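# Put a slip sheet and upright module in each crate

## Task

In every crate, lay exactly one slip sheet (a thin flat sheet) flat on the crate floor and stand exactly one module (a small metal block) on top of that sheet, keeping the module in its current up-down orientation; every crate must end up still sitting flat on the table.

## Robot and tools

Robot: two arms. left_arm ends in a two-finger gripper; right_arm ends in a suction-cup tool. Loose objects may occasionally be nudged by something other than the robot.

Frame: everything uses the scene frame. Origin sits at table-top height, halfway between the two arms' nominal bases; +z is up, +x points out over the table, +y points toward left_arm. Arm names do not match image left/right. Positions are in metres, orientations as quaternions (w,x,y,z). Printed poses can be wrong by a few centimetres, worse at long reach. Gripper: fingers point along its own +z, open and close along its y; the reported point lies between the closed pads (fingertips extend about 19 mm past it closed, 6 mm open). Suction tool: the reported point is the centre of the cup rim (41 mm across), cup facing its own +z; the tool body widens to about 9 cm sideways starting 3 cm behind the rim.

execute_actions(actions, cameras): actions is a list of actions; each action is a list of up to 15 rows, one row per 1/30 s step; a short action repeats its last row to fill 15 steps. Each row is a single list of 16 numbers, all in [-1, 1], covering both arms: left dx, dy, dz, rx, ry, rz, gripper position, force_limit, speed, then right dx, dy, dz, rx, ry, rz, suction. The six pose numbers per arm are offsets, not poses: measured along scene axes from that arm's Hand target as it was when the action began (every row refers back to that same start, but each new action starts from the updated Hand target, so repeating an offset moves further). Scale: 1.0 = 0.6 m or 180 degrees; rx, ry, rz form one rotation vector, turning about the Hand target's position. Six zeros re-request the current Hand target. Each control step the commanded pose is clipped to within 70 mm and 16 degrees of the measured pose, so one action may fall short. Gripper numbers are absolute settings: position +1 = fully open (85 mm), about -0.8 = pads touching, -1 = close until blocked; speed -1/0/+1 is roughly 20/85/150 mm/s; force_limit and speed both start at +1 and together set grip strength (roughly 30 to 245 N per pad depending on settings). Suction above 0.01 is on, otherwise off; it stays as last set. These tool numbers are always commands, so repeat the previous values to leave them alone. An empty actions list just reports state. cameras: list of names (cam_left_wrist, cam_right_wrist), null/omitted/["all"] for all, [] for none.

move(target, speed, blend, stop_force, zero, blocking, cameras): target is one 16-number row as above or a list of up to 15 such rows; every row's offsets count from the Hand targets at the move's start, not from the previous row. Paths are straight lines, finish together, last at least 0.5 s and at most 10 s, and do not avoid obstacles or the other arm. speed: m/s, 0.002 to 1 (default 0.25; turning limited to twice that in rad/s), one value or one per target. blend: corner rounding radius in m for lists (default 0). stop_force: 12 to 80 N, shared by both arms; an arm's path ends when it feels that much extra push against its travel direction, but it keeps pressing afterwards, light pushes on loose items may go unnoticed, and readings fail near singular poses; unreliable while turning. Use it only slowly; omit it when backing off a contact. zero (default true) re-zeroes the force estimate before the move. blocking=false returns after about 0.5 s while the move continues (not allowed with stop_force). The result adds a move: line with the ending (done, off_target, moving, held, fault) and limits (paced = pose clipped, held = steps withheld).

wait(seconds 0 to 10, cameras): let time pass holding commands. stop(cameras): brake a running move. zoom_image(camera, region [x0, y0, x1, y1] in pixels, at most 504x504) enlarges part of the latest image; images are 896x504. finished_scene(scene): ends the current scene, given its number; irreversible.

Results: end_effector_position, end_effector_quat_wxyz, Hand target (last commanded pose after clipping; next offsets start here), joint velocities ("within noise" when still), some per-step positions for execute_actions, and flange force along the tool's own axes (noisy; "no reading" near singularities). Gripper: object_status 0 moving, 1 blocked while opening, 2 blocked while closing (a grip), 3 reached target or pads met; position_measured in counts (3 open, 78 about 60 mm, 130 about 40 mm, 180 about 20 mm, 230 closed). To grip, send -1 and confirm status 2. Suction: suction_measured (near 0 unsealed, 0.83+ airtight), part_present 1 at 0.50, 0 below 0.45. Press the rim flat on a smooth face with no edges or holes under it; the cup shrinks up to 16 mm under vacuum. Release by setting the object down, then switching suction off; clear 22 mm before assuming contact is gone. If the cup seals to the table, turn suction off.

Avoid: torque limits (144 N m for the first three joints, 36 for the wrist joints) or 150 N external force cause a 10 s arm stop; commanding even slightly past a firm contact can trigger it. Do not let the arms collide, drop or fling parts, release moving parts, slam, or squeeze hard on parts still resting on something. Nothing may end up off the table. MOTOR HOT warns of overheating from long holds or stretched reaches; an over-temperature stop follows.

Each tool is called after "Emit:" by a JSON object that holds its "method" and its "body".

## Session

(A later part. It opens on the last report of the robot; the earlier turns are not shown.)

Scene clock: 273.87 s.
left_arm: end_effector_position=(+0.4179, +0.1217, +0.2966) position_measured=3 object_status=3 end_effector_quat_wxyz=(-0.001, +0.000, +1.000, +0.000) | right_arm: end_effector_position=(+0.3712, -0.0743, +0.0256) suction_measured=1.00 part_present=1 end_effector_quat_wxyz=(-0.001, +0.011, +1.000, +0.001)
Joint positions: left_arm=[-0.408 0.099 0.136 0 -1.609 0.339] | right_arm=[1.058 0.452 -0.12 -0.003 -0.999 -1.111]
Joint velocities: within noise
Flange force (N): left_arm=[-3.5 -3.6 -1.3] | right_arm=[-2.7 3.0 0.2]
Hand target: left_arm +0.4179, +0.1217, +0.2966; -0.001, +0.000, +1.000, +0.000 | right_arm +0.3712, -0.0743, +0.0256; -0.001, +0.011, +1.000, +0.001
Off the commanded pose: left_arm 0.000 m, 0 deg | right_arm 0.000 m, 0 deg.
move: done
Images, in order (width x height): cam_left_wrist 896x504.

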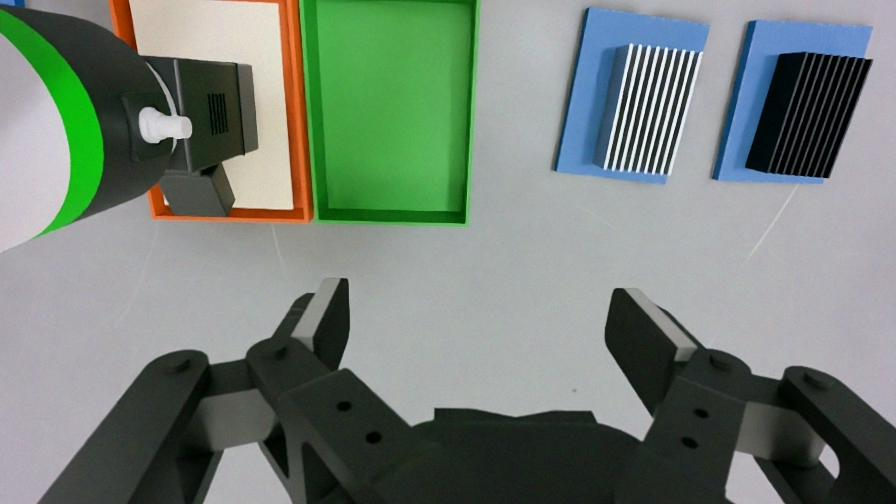

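Emit:
{"method": "move", "body": {"target": [0, 0, 0, 0, 0, 0, 1, 1, 1, 0, 0, -0.06, 0, 0, 0, 1], "speed": 0.01, "stop_force": 12, "cameras": ["cam_left_wrist"]}}

Emit:
{"method": "zoom_image", "body": {"camera": "cam_left_wrist", "region": [80, 0, 380, 280]}}

Scene clock: 289.93 s.
left_arm: end_effector_position=(+0.4179, +0.1217, +0.2966) position_measured=3 object_status=3 end_effector_quat_wxyz=(-0.001, +0.000, +1.000, +0.000) | right_arm: end_effector_position=(+0.3712, -0.0743, -0.0104) suction_measured=1.00 part_present=1 end_effector_quat_wxyz=(-0.001, +0.011, +1.000, +0.001)
Joint positions: left_arm=[-0.408 0.099 0.136 0 -1.609 0.339] | right_arm=[1.058 0.503 -0.144 -0.003 -0.924 -1.111]
Joint velocities: within noise
Flange force (N): left_arm=[-2.7 -2.9 -1.5] | right_arm=[-2.2 3.0 0.5]
Hand target: left_arm +0.4179, +0.1217, +0.2966; -0.001, +0.000, +1.000, +0.000 | right_arm +0.3712, -0.0743, -0.0104; -0.001, +0.011, +1.000, +0.001
Off the commanded pose: left_arm 0.000 m, 0 deg | right_arm 0.000 m, 0 deg.
move: done
Images, in order (width x height): cam_left_wrist 896x504.

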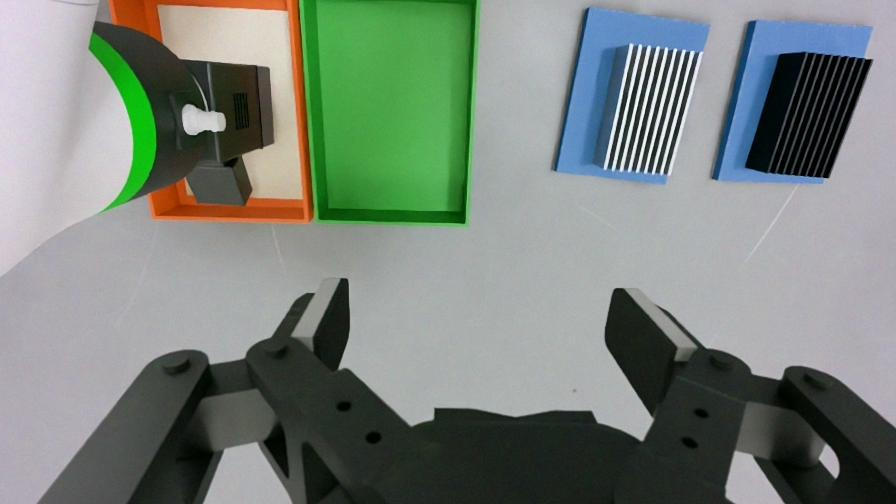

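Scaled by 1.680 from the camera's 896x504 image, which has a finer 1280x720 frame.

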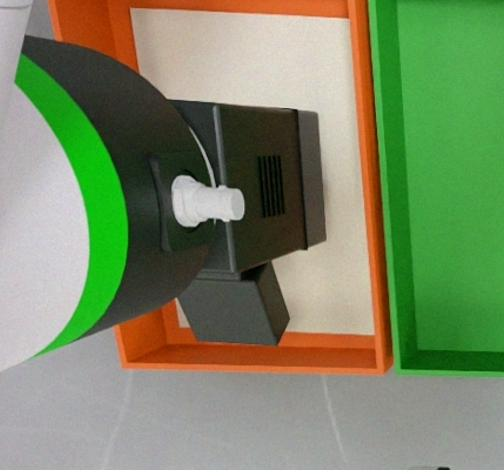

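Emit:
{"method": "move", "body": {"target": [0, 0, 0, 0, 0, 0, 1, 1, 1, 0, -0.0067, 0, 0, 0, 0, 1], "speed": 0.05, "cameras": []}}

Emit:
{"method": "move", "body": {"target": [0, 0, 0, 0, 0, 0, 1, 1, 1, 0, 0, -0.035, 0, 0, 0, 1], "speed": 0.01, "stop_force": 12, "cameras": ["cam_left_wrist"]}}

Emit:
{"method": "zoom_image", "body": {"camera": "cam_left_wrist", "region": [80, 0, 380, 280]}}

Scene clock: 298.63 s.
left_arm: end_effector_position=(+0.4179, +0.1217, +0.2966) position_measured=3 object_status=3 end_effector_quat_wxyz=(-0.001, +0.000, +1.000, +0.000) | right_arm: end_effector_position=(+0.3712, -0.0784, -0.0104) suction_measured=1.00 part_present=1 end_effector_quat_wxyz=(-0.001, +0.011, +1.000, +0.001)
Joint positions: left_arm=[-0.408 0.099 0.136 0 -1.609 0.339] | right_arm=[1.055 0.497 -0.154 -0.003 -0.92 -1.108]
Joint velocities: within noise
Flange force (N): left_arm=[-3.8 -3.4 -1.7] | right_arm=[-2.8 3.1 0.9]
Hand target: left_arm +0.4179, +0.1217, +0.2966; -0.001, +0.000, +1.000, +0.000 | right_arm +0.3712, -0.0784, -0.0104; -0.001, +0.011, +1.000, +0.001
Off the commanded pose: left_arm 0.000 m, 0 deg | right_arm 0.000 m, 0 deg.
move: done
No camera images: "cameras" was empty.

Scene clock: 299.40 s.
left_arm: end_effector_position=(+0.4179, +0.1217, +0.2966) position_measured=3 object_status=3 end_effector_quat_wxyz=(-0.001, +0.000, +1.000, +0.000) | right_arm: end_effector_position=(+0.3712, -0.0783, -0.0119) suction_measured=1.00 part_present=1 end_effector_quat_wxyz=(-0.001, +0.011, +1.000, +0.001)
Joint positions: left_arm=[-0.408 0.099 0.136 0 -1.609 0.339] | right_arm=[1.055 0.499 -0.155 -0.003 -0.917 -1.108]
Joint velocities: within noise
Flange force (N): left_arm=[-2.4 -2.8 -0.9] | right_arm=[0.0 0.6 -20.0]
Hand target: left_arm +0.4179, +0.1217, +0.2966; -0.001, +0.000, +1.000, +0.000 | right_arm +0.3712, -0.0783, -0.0119; -0.001, +0.011, +1.000, +0.001 (not the last commanded pose)
Off the commanded pose: left_arm 0.000 m, 0 deg | right_arm 0.019 m, 0 deg.
move: contact (right_arm)
Images, in order (width x height): cam_left_wrist 896x504.

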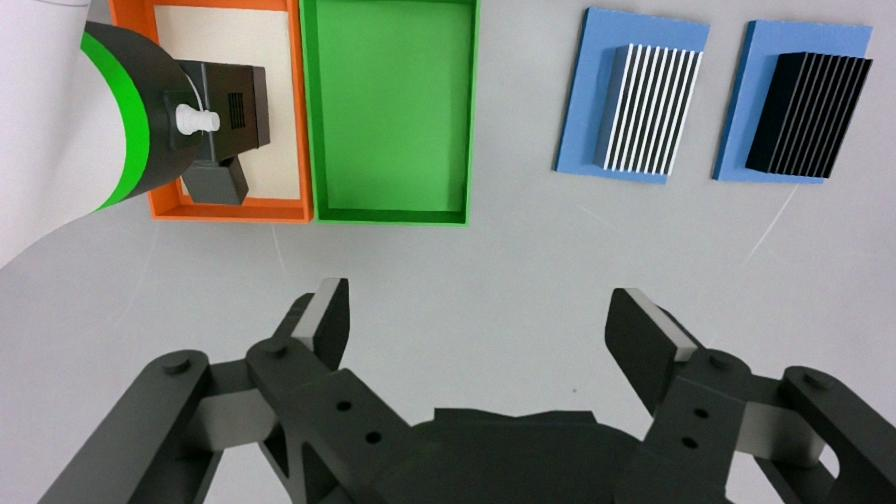

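Scaled by 1.680 from the camera's 896x504 image, which has a finer 1280x720 frame.

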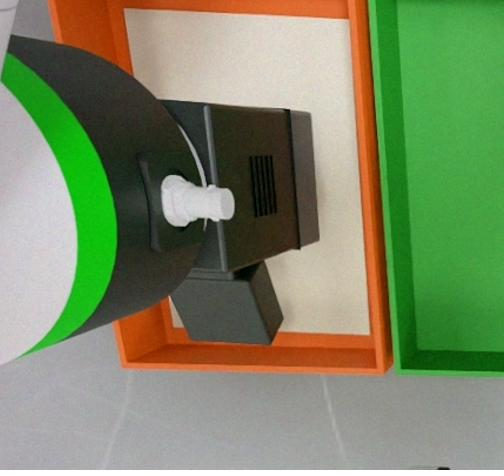

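Emit:
{"method": "move", "body": {"target": [0, 0, 0, 0, 0, 0, 1, 1, 1, 0, 0, 0, 0, 0, 0, 0], "cameras": []}}

Emit:
{"method": "wait", "body": {"seconds": 1, "cameras": []}}

Emit:
{"method": "move", "body": {"target": [0, 0, 0, 0, 0, 0, 1, 1, 1, 0, 0, 0.08, 0, 0, 0, 0], "speed": 0.05}}

Emit:
{"method": "move", "body": {"target": [0, 0, 0, 0, 0, 0, 1, 1, 1, 0, 0, 0.3, 0, 0, 0, 0], "speed": 0.2}}

Scene clock: 305.07 s.
left_arm: end_effector_position=(+0.4179, +0.1217, +0.2966) position_measured=3 object_status=3 end_effector_quat_wxyz=(-0.001, +0.000, +1.000, +0.000) | right_arm: end_effector_position=(+0.3712, -0.0783, -0.0119) suction_measured=0.00 part_present=0 end_effector_quat_wxyz=(-0.001, +0.011, +1.000, +0.001)
Joint positions: left_arm=[-0.408 0.099 0.136 0 -1.609 0.339] | right_arm=[1.055 0.499 -0.155 -0.003 -0.917 -1.108]
Joint velocities: within noise
Flange force (N): left_arm=[-2.6 -3.5 -1.1] | right_arm=[4.1 -2.6 -46.0]
Hand target: left_arm +0.4179, +0.1217, +0.2966; -0.001, +0.000, +1.000, +0.000 | right_arm +0.3712, -0.0783, -0.0119; -0.001, +0.011, +1.000, +0.001
Off the commanded pose: left_arm 0.000 m, 0 deg | right_arm 0.000 m, 0 deg.
move: done
No camera images: "cameras" was empty.

Scene clock: 306.07 s.
left_arm: end_effector_position=(+0.4179, +0.1217, +0.2966) position_measured=3 object_status=3 end_effector_quat_wxyz=(-0.001, +0.000, +1.000, +0.000) | right_arm: end_effector_position=(+0.3712, -0.0783, -0.0119) suction_measured=0.00 part_present=0 end_effector_quat_wxyz=(-0.001, +0.011, +1.000, +0.001)
Joint positions: left_arm=[-0.408 0.099 0.136 0 -1.609 0.339] | right_arm=[1.055 0.499 -0.155 -0.003 -0.917 -1.108]
Joint velocities: within noise
Flange force (N): left_arm=[-2.8 -2.8 -1.9] | right_arm=[4.5 -2.9 -48.5]
Hand target: left_arm +0.4179, +0.1217, +0.2966; -0.001, +0.000, +1.000, +0.000 | right_arm +0.3712, -0.0783, -0.0119; -0.001, +0.011, +1.000, +0.001
Off the commanded pose: left_arm 0.000 m, 0 deg | right_arm 0.000 m, 0 deg.
wait: 1.00 s; at rest by 0.17 s
No camera images: "cameras" was empty.

Scene clock: 307.33 s.
left_arm: end_effector_position=(+0.4179, +0.1217, +0.2966) position_measured=3 object_status=3 end_effector_quat_wxyz=(-0.001, +0.000, +1.000, +0.000) | right_arm: end_effector_position=(+0.3712, -0.0783, +0.0361) suction_measured=0.00 part_present=0 end_effector_quat_wxyz=(-0.001, +0.011, +1.000, +0.001)
Joint positions: left_arm=[-0.408 0.099 0.136 0 -1.609 0.339] | right_arm=[1.055 0.432 -0.121 -0.003 -1.017 -1.108]
Joint velocities: within noise
Flange force (N): left_arm=[-2.7 -3.1 -1.4] | right_arm=[-2.3 2.8 -0.4]
Hand target: left_arm +0.4179, +0.1217, +0.2966; -0.001, +0.000, +1.000, +0.000 | right_arm +0.3712, -0.0783, +0.0361; -0.001, +0.011, +1.000, +0.001
Off the commanded pose: left_arm 0.000 m, 0 deg | right_arm 0.000 m, 0 deg.
move: done

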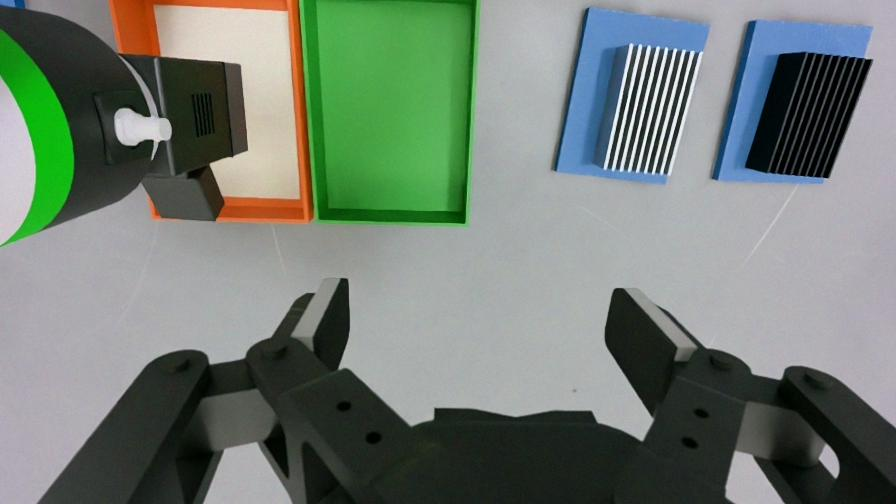

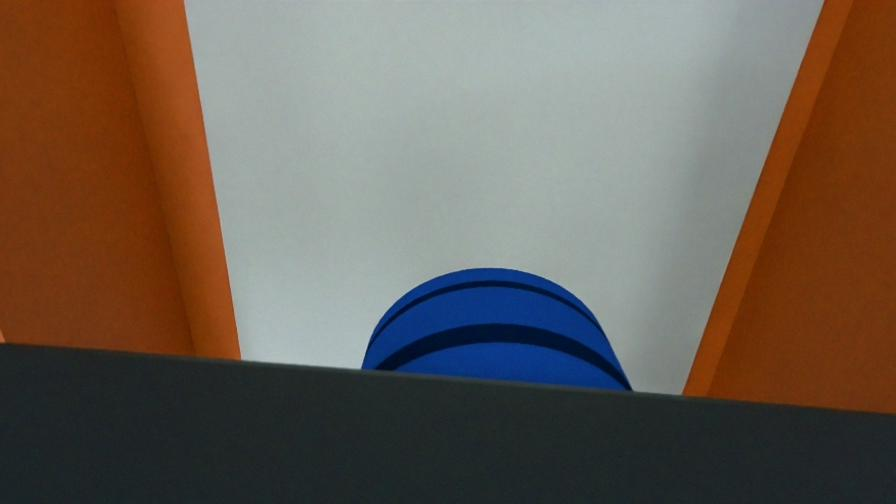

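Scene clock: 308.67 s.
left_arm: end_effector_position=(+0.4179, +0.1217, +0.2966) position_measured=3 object_status=3 end_effector_quat_wxyz=(-0.001, +0.000, +1.000, +0.000) | right_arm: end_effector_position=(+0.3712, -0.0783, +0.2161) suction_measured=0.00 part_present=0 end_effector_quat_wxyz=(-0.001, +0.011, +1.000, +0.001)
Joint positions: left_arm=[-0.408 0.099 0.136 0 -1.609 0.339] | right_arm=[1.055 0.279 0.12 -0.002 -1.412 -1.109]
Joint velocities: within noise
Flange force (N): left_arm=[-2.1 -3.0 -1.2] | right_arm=[-3.0 3.7 -2.1]
Hand target: left_arm +0.4179, +0.1217, +0.2966; -0.001, +0.000, +1.000, +0.000 | right_arm +0.3712, -0.0783, +0.2161; -0.001, +0.011, +1.000, +0.001
Off the commanded pose: left_arm 0.000 m, 0 deg | right_arm 0.000 m, 0 deg.
move: done

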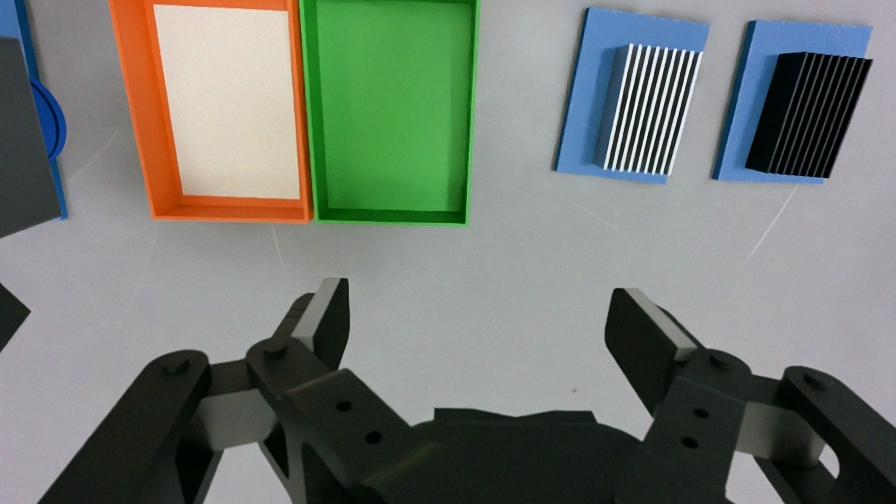

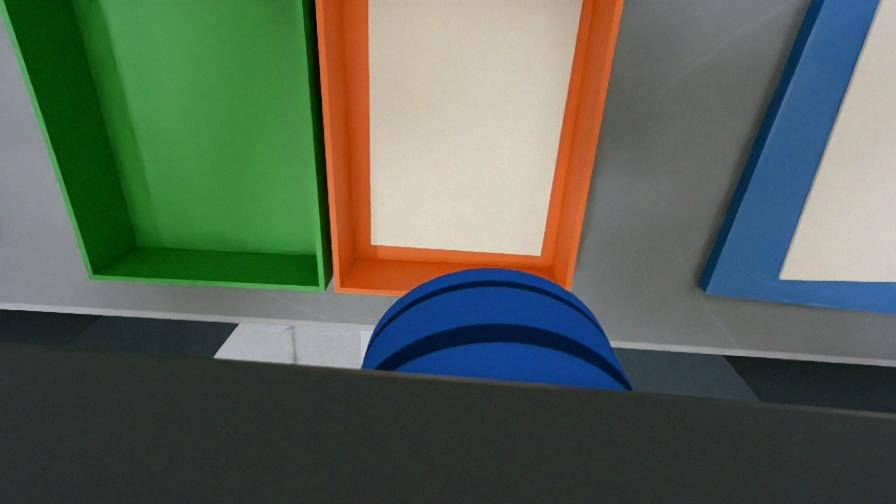

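Emit:
{"method": "move", "body": {"target": [[0, 0, 0, 0, 0, 0, 1, 1, 1, 0.001, -0.4243, 0, 0, 0, 0.0067, 0],[0, 0.25, 0, 0, 0, 0, 1, 1, 1, 0.001, -0.4243, -0.31, 0, 0, 0.0067, 0]], "speed": 0.25}}

Emit:
{"method": "move", "body": {"target": [0, 0, 0, 0, 0, 0, 1, 1, 1, 0, 0, -0.06, 0, 0, 0, 1], "speed": 0.01, "stop_force": 12, "cameras": []}}

Emit:
{"method": "move", "body": {"target": [0, 0, 0, 0, 0, 0, 1, 1, 1, 0, 0, 0.25, 0, 0, 0, 1], "speed": 0.15}}

Scene clock: 327.47 s.
left_arm: end_effector_position=(+0.4179, +0.2717, +0.2966) position_measured=3 object_status=3 end_effector_quat_wxyz=(-0.001, +0.000, +1.000, +0.000) | right_arm: end_effector_position=(+0.3718, -0.3329, +0.0301) suction_measured=0.00 part_present=0 end_effector_quat_wxyz=(-0.001, +0.000, +1.000, +0.001)
Joint positions: left_arm=[-0.066 -0.073 -0.038 0 -1.607 -0.002] | right_arm=[0.714 0.1 -0.571 -0.003 -0.9 -0.746]
Joint velocities: within noise
Flange force (N): left_arm=[-3.1 -2.0 -1.0] | right_arm=[-3.0 1.1 -0.7]
Hand target: left_arm +0.4179, +0.2717, +0.2966; -0.001, +0.000, +1.000, +0.000 | right_arm +0.3718, -0.3328, +0.0301; -0.001, +0.000, +1.000, +0.001
Off the commanded pose: left_arm 0.000 m, 0 deg | right_arm 0.000 m, 0 deg.
move: done

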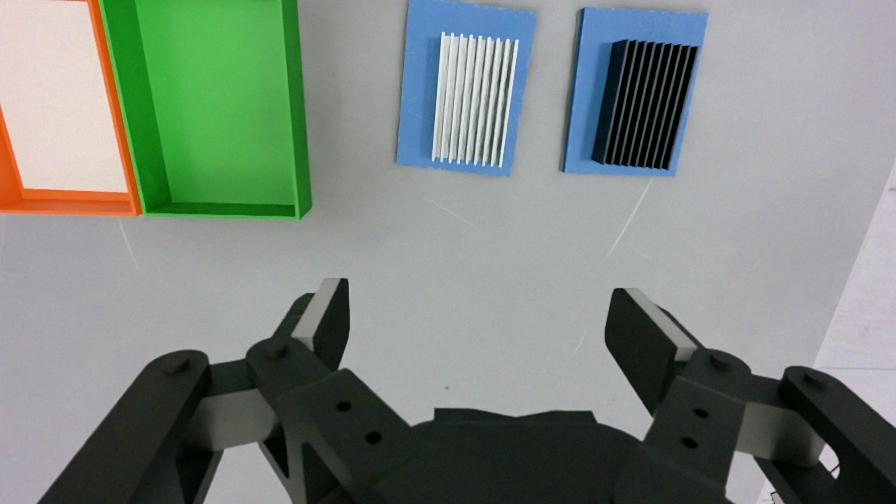

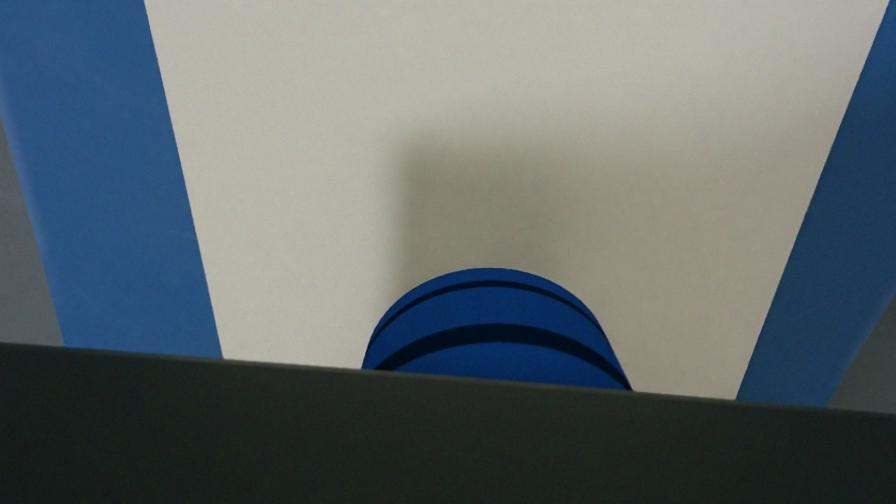

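Scene clock: 331.60 s.
left_arm: end_effector_position=(+0.4179, +0.2717, +0.2966) position_measured=3 object_status=3 end_effector_quat_wxyz=(-0.001, +0.000, +1.000, +0.000) | right_arm: end_effector_position=(+0.3718, -0.3328, -0.0051) suction_measured=1.00 part_present=1 end_effector_quat_wxyz=(-0.001, +0.000, +1.000, +0.001)
Joint positions: left_arm=[-0.066 -0.073 -0.038 0 -1.607 -0.002] | right_arm=[0.714 0.168 -0.601 -0.003 -0.802 -0.745]
Joint velocities: within noise
Flange force (N): left_arm=[-4.0 -2.5 -1.8] | right_arm=[5.4 -1.3 -28.2]
Hand target: left_arm +0.4179, +0.2717, +0.2966; -0.001, +0.000, +1.000, +0.000 | right_arm +0.3718, -0.3328, -0.0051; -0.001, +0.000, +1.000, +0.001 (not the last commanded pose)
Off the commanded pose: left_arm 0.000 m, 0 deg | right_arm 0.001 m, 0 deg.
move: contact (right_arm)
No camera images: "cameras" was empty.

Scene clock: 333.00 s.
left_arm: end_effector_position=(+0.4179, +0.2717, +0.2966) position_measured=3 object_status=3 end_effector_quat_wxyz=(-0.001, +0.000, +1.000, +0.000) | right_arm: end_effector_position=(+0.3719, -0.3329, +0.1449) suction_measured=1.00 part_present=1 end_effector_quat_wxyz=(-0.001, +0.000, +1.000, +0.001)
Joint positions: left_arm=[-0.066 -0.073 -0.038 0 -1.607 -0.002] | right_arm=[0.714 -0.058 -0.425 -0.002 -1.205 -0.747]
Joint velocities: within noise
Flange force (N): left_arm=[-3.3 -2.2 -1.0] | right_arm=[-2.5 1.8 -1.3]
Hand target: left_arm +0.4179, +0.2717, +0.2966; -0.001, +0.000, +1.000, +0.000 | right_arm +0.3718, -0.3328, +0.1449; -0.001, +0.000, +1.000, +0.001
Off the commanded pose: left_arm 0.000 m, 0 deg | right_arm 0.000 m, 0 deg.
move: done

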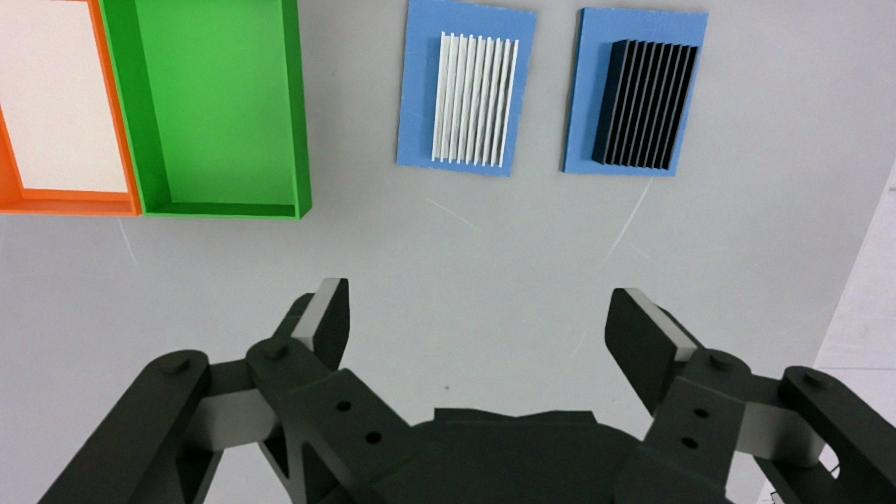

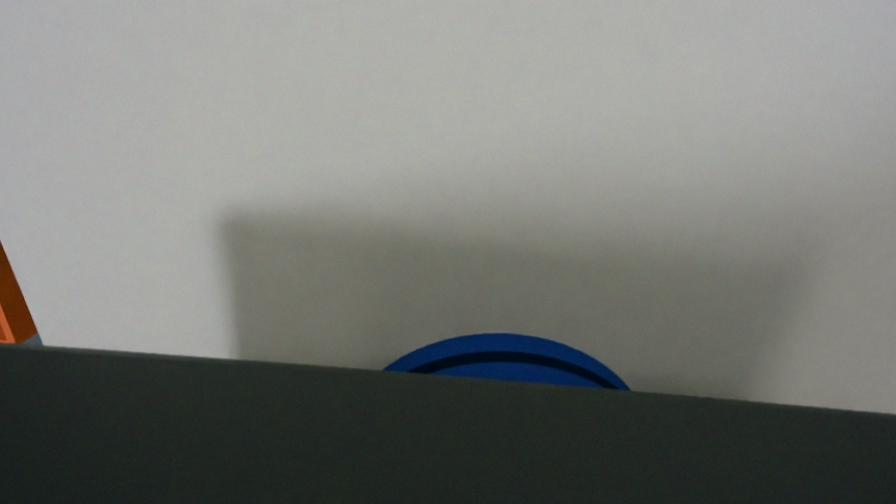

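Emit:
{"method": "move", "body": {"target": [[0, 0.03, 0, 0, 0, 0, 1, 1, 1, -0.005, 0.675, 0, 0, 0, -0.0067, 1],[0, 0.03, 0, 0, 0, 0, 1, 1, 1, -0.005, 0.675, -0.16, 0, 0, -0.0067, 1]], "speed": 0.2, "cameras": ["cam_left_wrist"]}}

Emit:
{"method": "zoom_image", "body": {"camera": "cam_left_wrist", "region": [80, 0, 380, 280]}}

Scene clock: 339.57 s.
left_arm: end_effector_position=(+0.4179, +0.2897, +0.2966) position_measured=3 object_status=3 end_effector_quat_wxyz=(-0.001, +0.000, +1.000, +0.000) | right_arm: end_effector_position=(+0.3688, +0.0722, +0.0489) suction_measured=1.00 part_present=1 end_effector_quat_wxyz=(-0.001, +0.011, +1.000, +0.001)
Joint positions: left_arm=[-0.021 -0.086 -0.05 0 -1.608 -0.048] | right_arm=[1.163 0.685 0.309 -0.003 -1.193 -1.217]
Joint velocities: within noise
Flange force (N): left_arm=[-3.3 -2.6 -1.6] | right_arm=[-2.7 4.6 -0.1]
Hand target: left_arm +0.4179, +0.2897, +0.2966; -0.001, +0.000, +1.000, +0.000 | right_arm +0.3688, +0.0722, +0.0489; -0.001, +0.011, +1.000, +0.001
Off the commanded pose: left_arm 0.000 m, 0 deg | right_arm 0.000 m, 0 deg.
move: done
Images, in order (width x height): cam_left_wrist 896x504.

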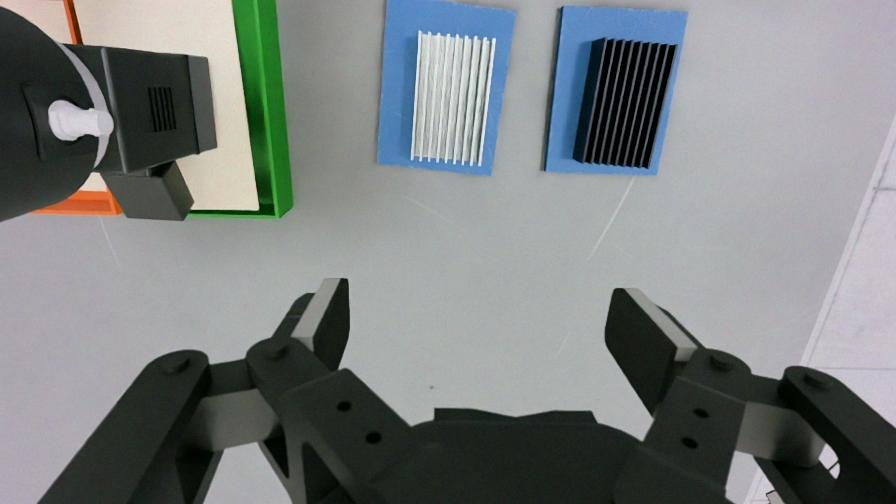

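Scaled by 1.680 from the camera's 896x504 image, which has a finer 1280x720 frame.

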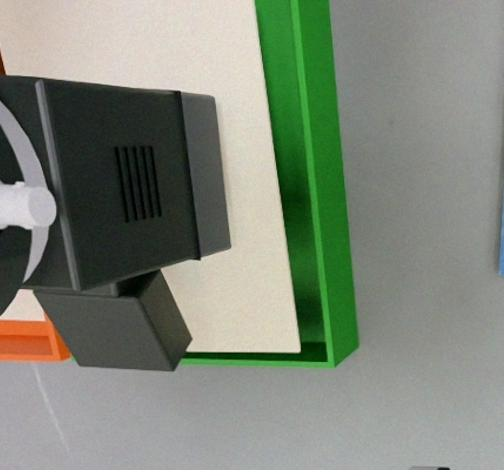

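Emit:
{"method": "move", "body": {"target": [[0, 0, 0, 0, 0, 0, 1, 1, 1, 0.004, -0.02, 0, 0, 0, 0, 1],[0, 0, 0, 0, 0, 0, 1, 1, 1, 0.004, -0.02, -0.088, 0, 0, 0, 1]], "speed": 0.05, "cameras": ["cam_left_wrist"]}}

Emit:
{"method": "zoom_image", "body": {"camera": "cam_left_wrist", "region": [20, 0, 320, 280]}}

Scene clock: 351.10 s.
left_arm: end_effector_position=(+0.4179, +0.2897, +0.2966) position_measured=3 object_status=3 end_effector_quat_wxyz=(-0.001, +0.000, +1.000, +0.000) | right_arm: end_effector_position=(+0.3712, +0.0602, -0.0039) suction_measured=1.00 part_present=1 end_effector_quat_wxyz=(-0.001, +0.011, +1.000, +0.001)
Joint positions: left_arm=[-0.021 -0.086 -0.05 0 -1.608 -0.048] | right_arm=[1.153 0.721 0.233 -0.003 -1.082 -1.206]
Joint velocities: within noise
Flange force (N): left_arm=[-4.2 -2.5 -1.7] | right_arm=[-3.0 4.9 0.4]
Hand target: left_arm +0.4179, +0.2897, +0.2966; -0.001, +0.000, +1.000, +0.000 | right_arm +0.3712, +0.0602, -0.0039; -0.001, +0.011, +1.000, +0.001
Off the commanded pose: left_arm 0.000 m, 0 deg | right_arm 0.000 m, 0 deg.
move: done
Images, in order (width x height): cam_left_wrist 896x504.

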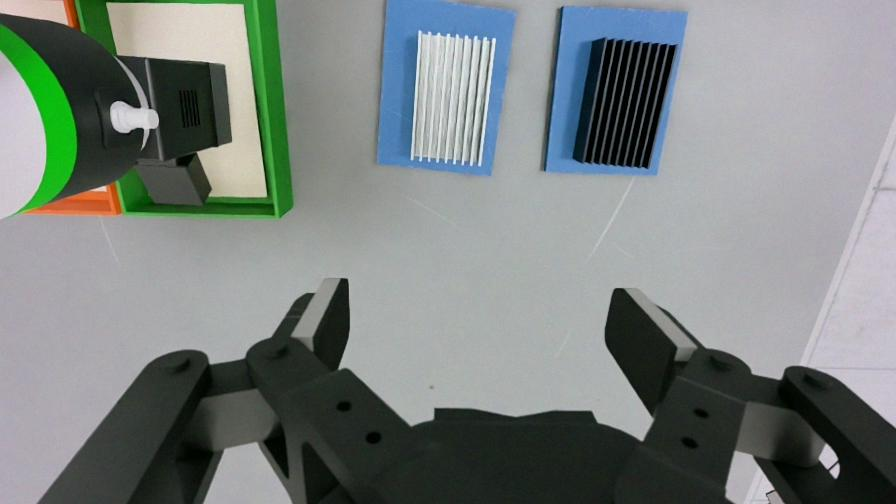

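Scaled by 1.680 from the camera's 896x504 image, which has a finer 1280x720 frame.

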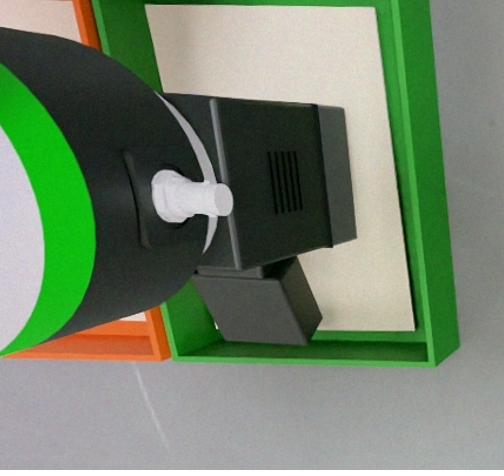

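Emit:
{"method": "move", "body": {"target": [0, 0, 0, 0, 0, 0, 1, 1, 1, 0, -0.006, 0, 0, 0, 0, 1], "speed": 0.05, "cameras": []}}

Emit:
{"method": "move", "body": {"target": [0, 0, 0, 0, 0, 0, 1, 1, 1, 0, 0, -0.04, 0, 0, 0, 1], "speed": 0.01, "stop_force": 12, "cameras": ["cam_left_wrist"]}}

Emit:
{"method": "zoom_image", "body": {"camera": "cam_left_wrist", "region": [20, 0, 320, 280]}}

Scene clock: 357.50 s.
left_arm: end_effector_position=(+0.4179, +0.2897, +0.2966) position_measured=3 object_status=3 end_effector_quat_wxyz=(-0.001, +0.000, +1.000, +0.000) | right_arm: end_effector_position=(+0.3712, +0.0566, -0.0039) suction_measured=1.00 part_present=1 end_effector_quat_wxyz=(-0.001, +0.011, +1.000, +0.001)
Joint positions: left_arm=[-0.021 -0.086 -0.05 0 -1.608 -0.048] | right_arm=[1.151 0.714 0.222 -0.003 -1.078 -1.204]
Joint velocities: within noise
Flange force (N): left_arm=[-4.0 -2.5 -1.2] | right_arm=[-2.8 5.1 0.4]
Hand target: left_arm +0.4179, +0.2897, +0.2966; -0.001, +0.000, +1.000, +0.000 | right_arm +0.3712, +0.0566, -0.0039; -0.001, +0.011, +1.000, +0.001
Off the commanded pose: left_arm 0.000 m, 0 deg | right_arm 0.000 m, 0 deg.
move: done
No camera images: "cameras" was empty.

Scene clock: 358.87 s.
left_arm: end_effector_position=(+0.4179, +0.2897, +0.2966) position_measured=3 object_status=3 end_effector_quat_wxyz=(-0.001, +0.000, +1.000, +0.000) | right_arm: end_effector_position=(+0.3713, +0.0567, -0.0116) suction_measured=1.00 part_present=1 end_effector_quat_wxyz=(-0.001, +0.011, +1.000, +0.001)
Joint positions: left_arm=[-0.021 -0.086 -0.05 0 -1.608 -0.048] | right_arm=[1.151 0.723 0.217 -0.003 -1.063 -1.204]
Joint velocities: within noise
Flange force (N): left_arm=[-3.2 -2.0 -1.3] | right_arm=[-0.3 1.3 -21.6]
Hand target: left_arm +0.4179, +0.2897, +0.2966; -0.001, +0.000, +1.000, +0.000 | right_arm +0.3713, +0.0567, -0.0116; -0.001, +0.011, +1.000, +0.001 (not the last commanded pose)
Off the commanded pose: left_arm 0.000 m, 0 deg | right_arm 0.016 m, 0 deg.
move: contact (right_arm)
Images, in order (width x height): cam_left_wrist 896x504.

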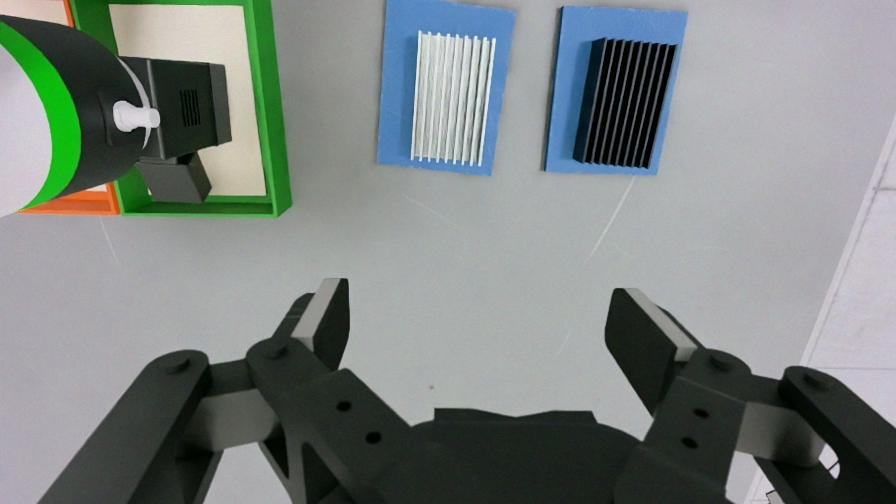

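Scaled by 1.680 from the camera's 896x504 image, which has a finer 1280x720 frame.

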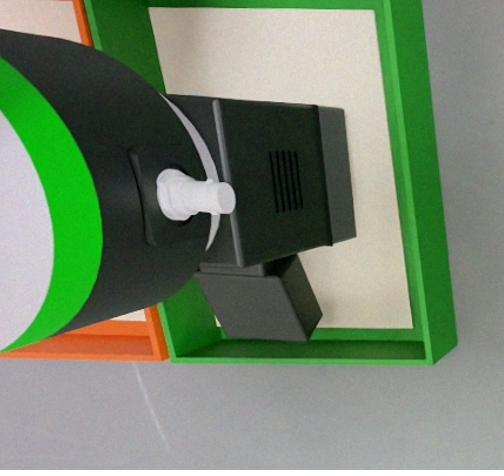

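Emit:
{"method": "move", "body": {"target": [0, 0, 0, 0, 0, 0, 1, 1, 1, 0, 0, 0, 0, 0, 0, 0], "cameras": []}}

Emit:
{"method": "wait", "body": {"seconds": 0.5, "cameras": []}}

Emit:
{"method": "move", "body": {"target": [0, 0, 0, 0, 0, 0, 1, 1, 1, 0, 0, 0.08, 0, 0, 0, 0], "speed": 0.05, "cameras": ["cam_right_wrist"]}}

Emit:
{"method": "move", "body": {"target": [[0, 0, 0, 0, 0, 0, 1, 1, 1, 0, 0, 0.3, 0, 0, 0, 0],[0, 0, 0, 0, 0, 0, 1, 1, 1, 0, -0.5, 0.5, 0, 0, 0, 0]], "speed": 0.25}}

Scene clock: 365.67 s.
left_arm: end_effector_position=(+0.4179, +0.2897, +0.2966) position_measured=3 object_status=3 end_effector_quat_wxyz=(-0.001, +0.000, +1.000, +0.000) | right_arm: end_effector_position=(+0.3713, +0.0566, -0.0115) suction_measured=0.00 part_present=0 end_effector_quat_wxyz=(-0.001, +0.011, +1.000, +0.001)
Joint positions: left_arm=[-0.021 -0.086 -0.05 0 -1.608 -0.048] | right_arm=[1.151 0.723 0.217 -0.003 -1.064 -1.204]
Joint velocities: within noise
Flange force (N): left_arm=[-3.4 -2.4 -0.9] | right_arm=[3.9 -1.7 -42.4]
Hand target: left_arm +0.4179, +0.2897, +0.2966; -0.001, +0.000, +1.000, +0.000 | right_arm +0.3713, +0.0567, -0.0116; -0.001, +0.011, +1.000, +0.001
Off the commanded pose: left_arm 0.000 m, 0 deg | right_arm 0.000 m, 0 deg.
move: done
No camera images: "cameras" was empty.

Scene clock: 366.17 s.
left_arm: end_effector_position=(+0.4179, +0.2897, +0.2966) position_measured=3 object_status=3 end_effector_quat_wxyz=(-0.001, +0.000, +1.000, +0.000) | right_arm: end_effector_position=(+0.3713, +0.0567, -0.0116) suction_measured=0.00 part_present=0 end_effector_quat_wxyz=(-0.001, +0.011, +1.000, +0.001)
Joint positions: left_arm=[-0.021 -0.086 -0.05 0 -1.608 -0.048] | right_arm=[1.151 0.723 0.217 -0.003 -1.063 -1.204]
Joint velocities: within noise
Flange force (N): left_arm=[-2.7 -2.0 -0.8] | right_arm=[3.8 -1.4 -42.4]
Hand target: left_arm +0.4179, +0.2897, +0.2966; -0.001, +0.000, +1.000, +0.000 | right_arm +0.3713, +0.0567, -0.0116; -0.001, +0.011, +1.000, +0.001
Off the commanded pose: left_arm 0.000 m, 0 deg | right_arm 0.000 m, 0 deg.
wait: 0.50 s; at rest by 0.17 s
No camera images: "cameras" was empty.

Scene clock: 367.43 s.
left_arm: end_effector_position=(+0.4179, +0.2897, +0.2966) position_measured=3 object_status=3 end_effector_quat_wxyz=(-0.001, +0.000, +1.000, +0.000) | right_arm: end_effector_position=(+0.3713, +0.0566, +0.0364) suction_measured=0.00 part_present=0 end_effector_quat_wxyz=(-0.001, +0.011, +1.000, +0.001)
Joint positions: left_arm=[-0.021 -0.086 -0.05 0 -1.608 -0.048] | right_arm=[1.151 0.67 0.251 -0.002 -1.151 -1.204]
Joint velocities: within noise
Flange force (N): left_arm=[-3.0 -2.1 -1.4] | right_arm=[-3.0 4.9 -0.1]
Hand target: left_arm +0.4179, +0.2897, +0.2966; -0.001, +0.000, +1.000, +0.000 | right_arm +0.3713, +0.0567, +0.0364; -0.001, +0.011, +1.000, +0.001
Off the commanded pose: left_arm 0.000 m, 0 deg | right_arm 0.000 m, 0 deg.
move: done
Images, in order (width x height): cam_right_wrist 896x504.

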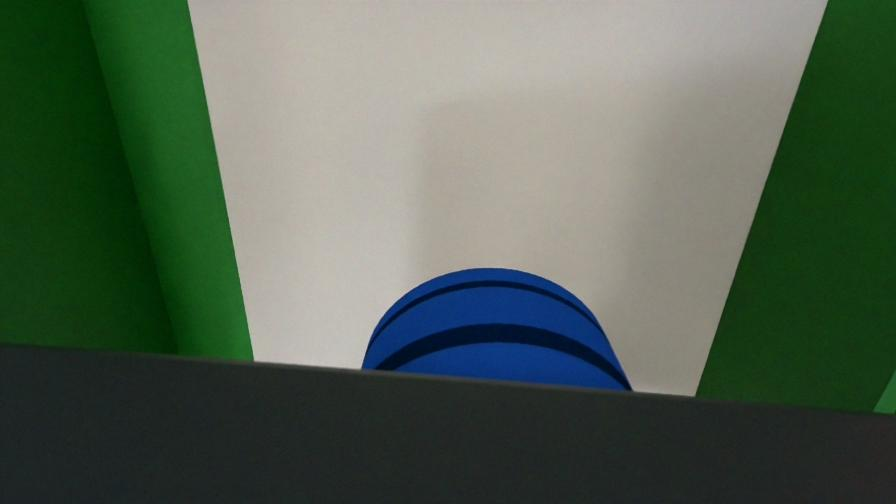

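Scene clock: 370.00 s.
left_arm: end_effector_position=(+0.4179, +0.2897, +0.2966) position_measured=3 object_status=3 end_effector_quat_wxyz=(-0.001, +0.000, +1.000, +0.000) | right_arm: end_effector_position=(+0.3713, -0.2434, +0.3363) suction_measured=0.00 part_present=0 end_effector_quat_wxyz=(-0.001, +0.011, +1.000, +0.001)
Joint positions: left_arm=[-0.021 -0.086 -0.05 0 -1.608 -0.048] | right_arm=[0.867 -0.014 0.072 -0.002 -1.656 -0.922]
Joint velocities: within noise
Flange force (N): left_arm=[-2.8 -2.4 -0.8] | right_arm=[-2.7 2.0 -2.5]
Hand target: left_arm +0.4179, +0.2897, +0.2966; -0.001, +0.000, +1.000, +0.000 | right_arm +0.3713, -0.2433, +0.3364; -0.001, +0.011, +1.000, +0.001
Off the commanded pose: left_arm 0.000 m, 0 deg | right_arm 0.000 m, 0 deg.
move: done

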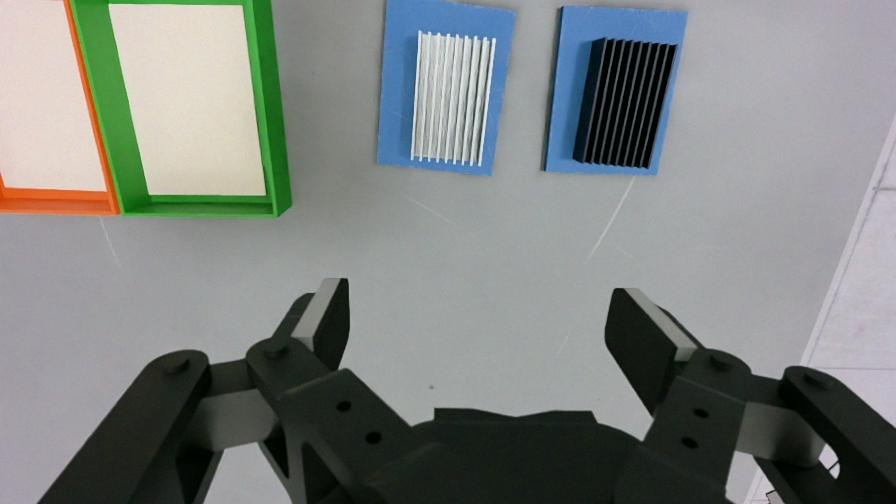

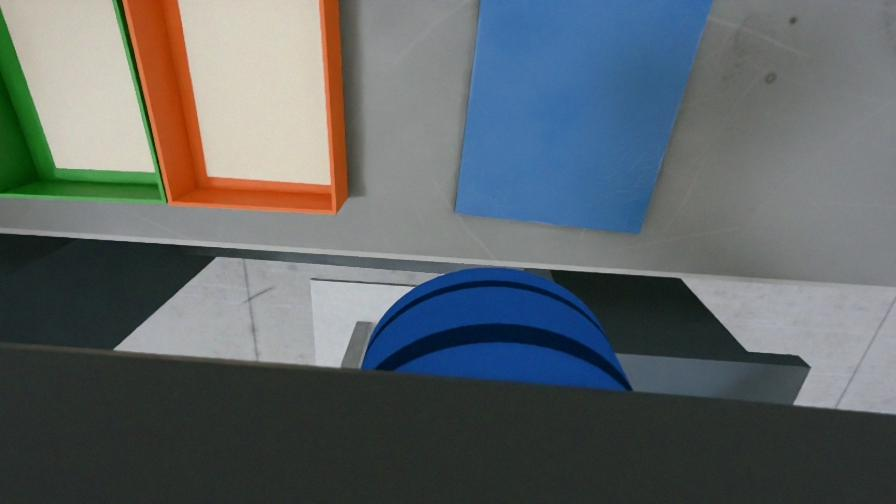

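Emit:
{"method": "move", "body": {"target": [-0.108, -0.018, -0.25, 0, 0, -0.0255, 1, 1, 1, 0, -0.3, 0, 0, 0, 0, 0], "cameras": ["cam_left_wrist"]}}

Scene clock: 380.23 s.
left_arm: end_effector_position=(+0.3531, +0.2789, +0.1467) position_measured=3 object_status=3 end_effector_quat_wxyz=(-0.001, +0.040, +0.999, +0.000) | right_arm: end_effector_position=(+0.3713, -0.4233, +0.3364) suction_measured=0.00 part_present=0 end_effector_quat_wxyz=(-0.001, +0.011, +1.000, +0.001)
Joint positions: left_arm=[-0.044 -0.192 -0.495 0 -1.269 -0.104] | right_arm=[0.515 -0.196 -0.092 -0.002 -1.675 -0.57]
Joint velocities: within noise
Flange force (N): left_arm=[-3.9 -2.7 -0.5] | right_arm=[-2.4 0.5 -1.9]
Hand target: left_arm +0.3531, +0.2789, +0.1466; -0.001, +0.040, +0.999, +0.000 | right_arm +0.3713, -0.4233, +0.3364; -0.001, +0.011, +1.000, +0.001
Off the commanded pose: left_arm 0.000 m, 0 deg | right_arm 0.000 m, 0 deg.
move: done
Images, in order (width x height): cam_left_wrist 896x504.

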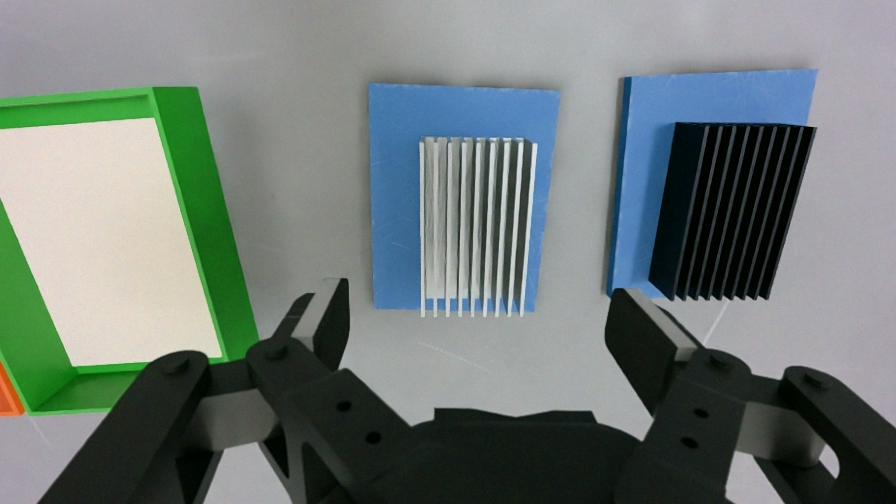

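Emit:
{"method": "move", "body": {"target": [-0.004, 0.004, -0.15, 0, 0, 0, 1, -0.6, -1, 0, 0, 0, 0, 0, 0, 0], "speed": 0.15, "cameras": ["cam_left_wrist"]}}

Scene clock: 394.93 s.
left_arm: end_effector_position=(+0.3507, +0.2814, +0.0567) position_measured=3 object_status=3 end_effector_quat_wxyz=(-0.001, +0.040, +0.999, +0.000) | right_arm: end_effector_position=(+0.3713, -0.4233, +0.3364) suction_measured=0.00 part_present=0 end_effector_quat_wxyz=(-0.001, +0.011, +1.000, +0.001)
Joint positions: left_arm=[-0.037 -0.093 -0.641 0 -1.024 -0.112] | right_arm=[0.515 -0.196 -0.092 -0.002 -1.675 -0.57]
Joint velocities: within noise
Flange force (N): left_arm=[-3.1 -2.6 0.3] | right_arm=[-2.1 0.9 -2.8]
Hand target: left_arm +0.3507, +0.2813, +0.0566; -0.001, +0.040, +0.999, +0.000 | right_arm +0.3713, -0.4233, +0.3364; -0.001, +0.011, +1.000, +0.001
Off the commanded pose: left_arm 0.000 m, 0 deg | right_arm 0.000 m, 0 deg.
move: done
Images, in order (width x height): cam_left_wrist 896x504.

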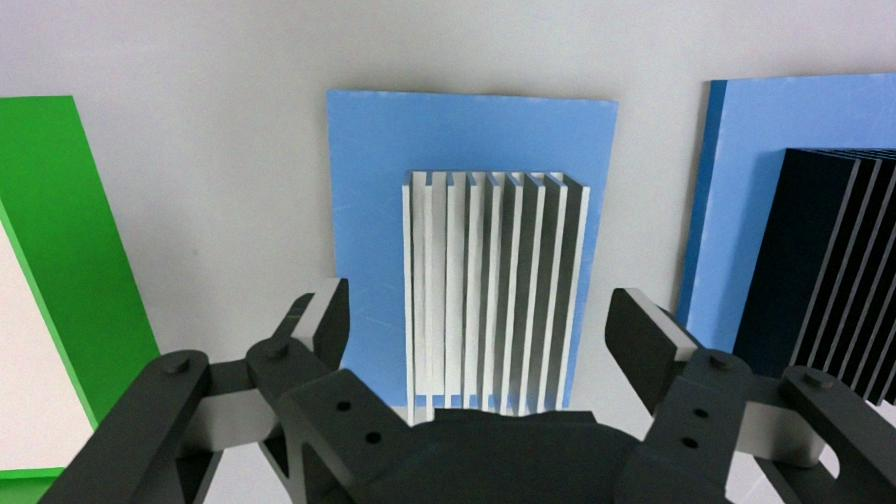

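Emit:
{"method": "move", "body": {"target": [[0, 0.0085, 0, 0, 0, 0, 1, -0.6, -1, 0, 0, 0, 0, 0, 0, 0],[0, 0.0085, -0.045, 0, 0, 0, 1, -0.6, -1, 0, 0, 0, 0, 0, 0, 0]], "speed": 0.03, "stop_force": 15, "cameras": ["cam_left_wrist"]}}

Scene clock: 402.63 s.
left_arm: end_effector_position=(+0.3507, +0.2864, +0.0296) position_measured=3 object_status=3 end_effector_quat_wxyz=(-0.001, +0.040, +0.999, +0.000) | right_arm: end_effector_position=(+0.3713, -0.4233, +0.3364) suction_measured=0.00 part_present=0 end_effector_quat_wxyz=(-0.001, +0.011, +1.000, +0.001)
Joint positions: left_arm=[-0.021 -0.051 -0.678 0 -0.945 -0.127] | right_arm=[0.515 -0.196 -0.092 -0.002 -1.675 -0.57]
Joint velocities: within noise
Flange force (N): left_arm=[-3.8 -2.2 0.9] | right_arm=[-2.0 0.6 -2.6]
Hand target: left_arm +0.3507, +0.2864, +0.0296; -0.001, +0.040, +0.999, +0.000 | right_arm +0.3713, -0.4233, +0.3364; -0.001, +0.011, +1.000, +0.001
Off the commanded pose: left_arm 0.000 m, 0 deg | right_arm 0.000 m, 0 deg.
move: done
Images, in order (width x height): cam_left_wrist 896x504.

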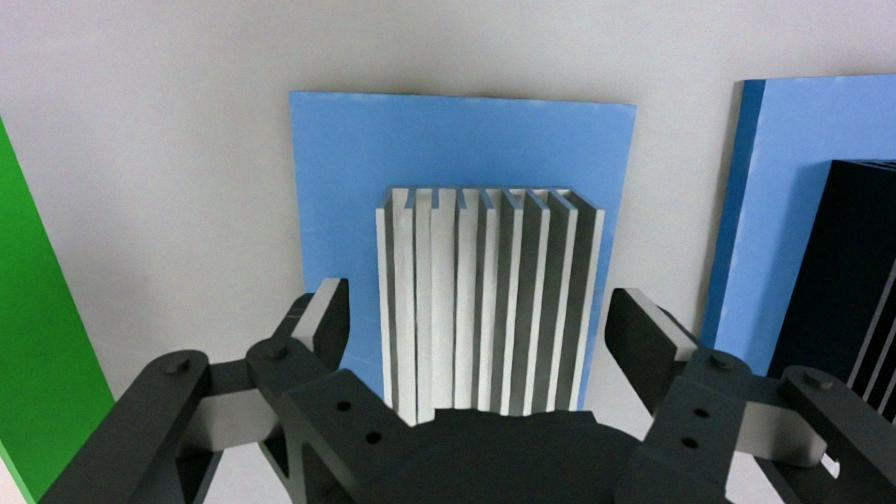

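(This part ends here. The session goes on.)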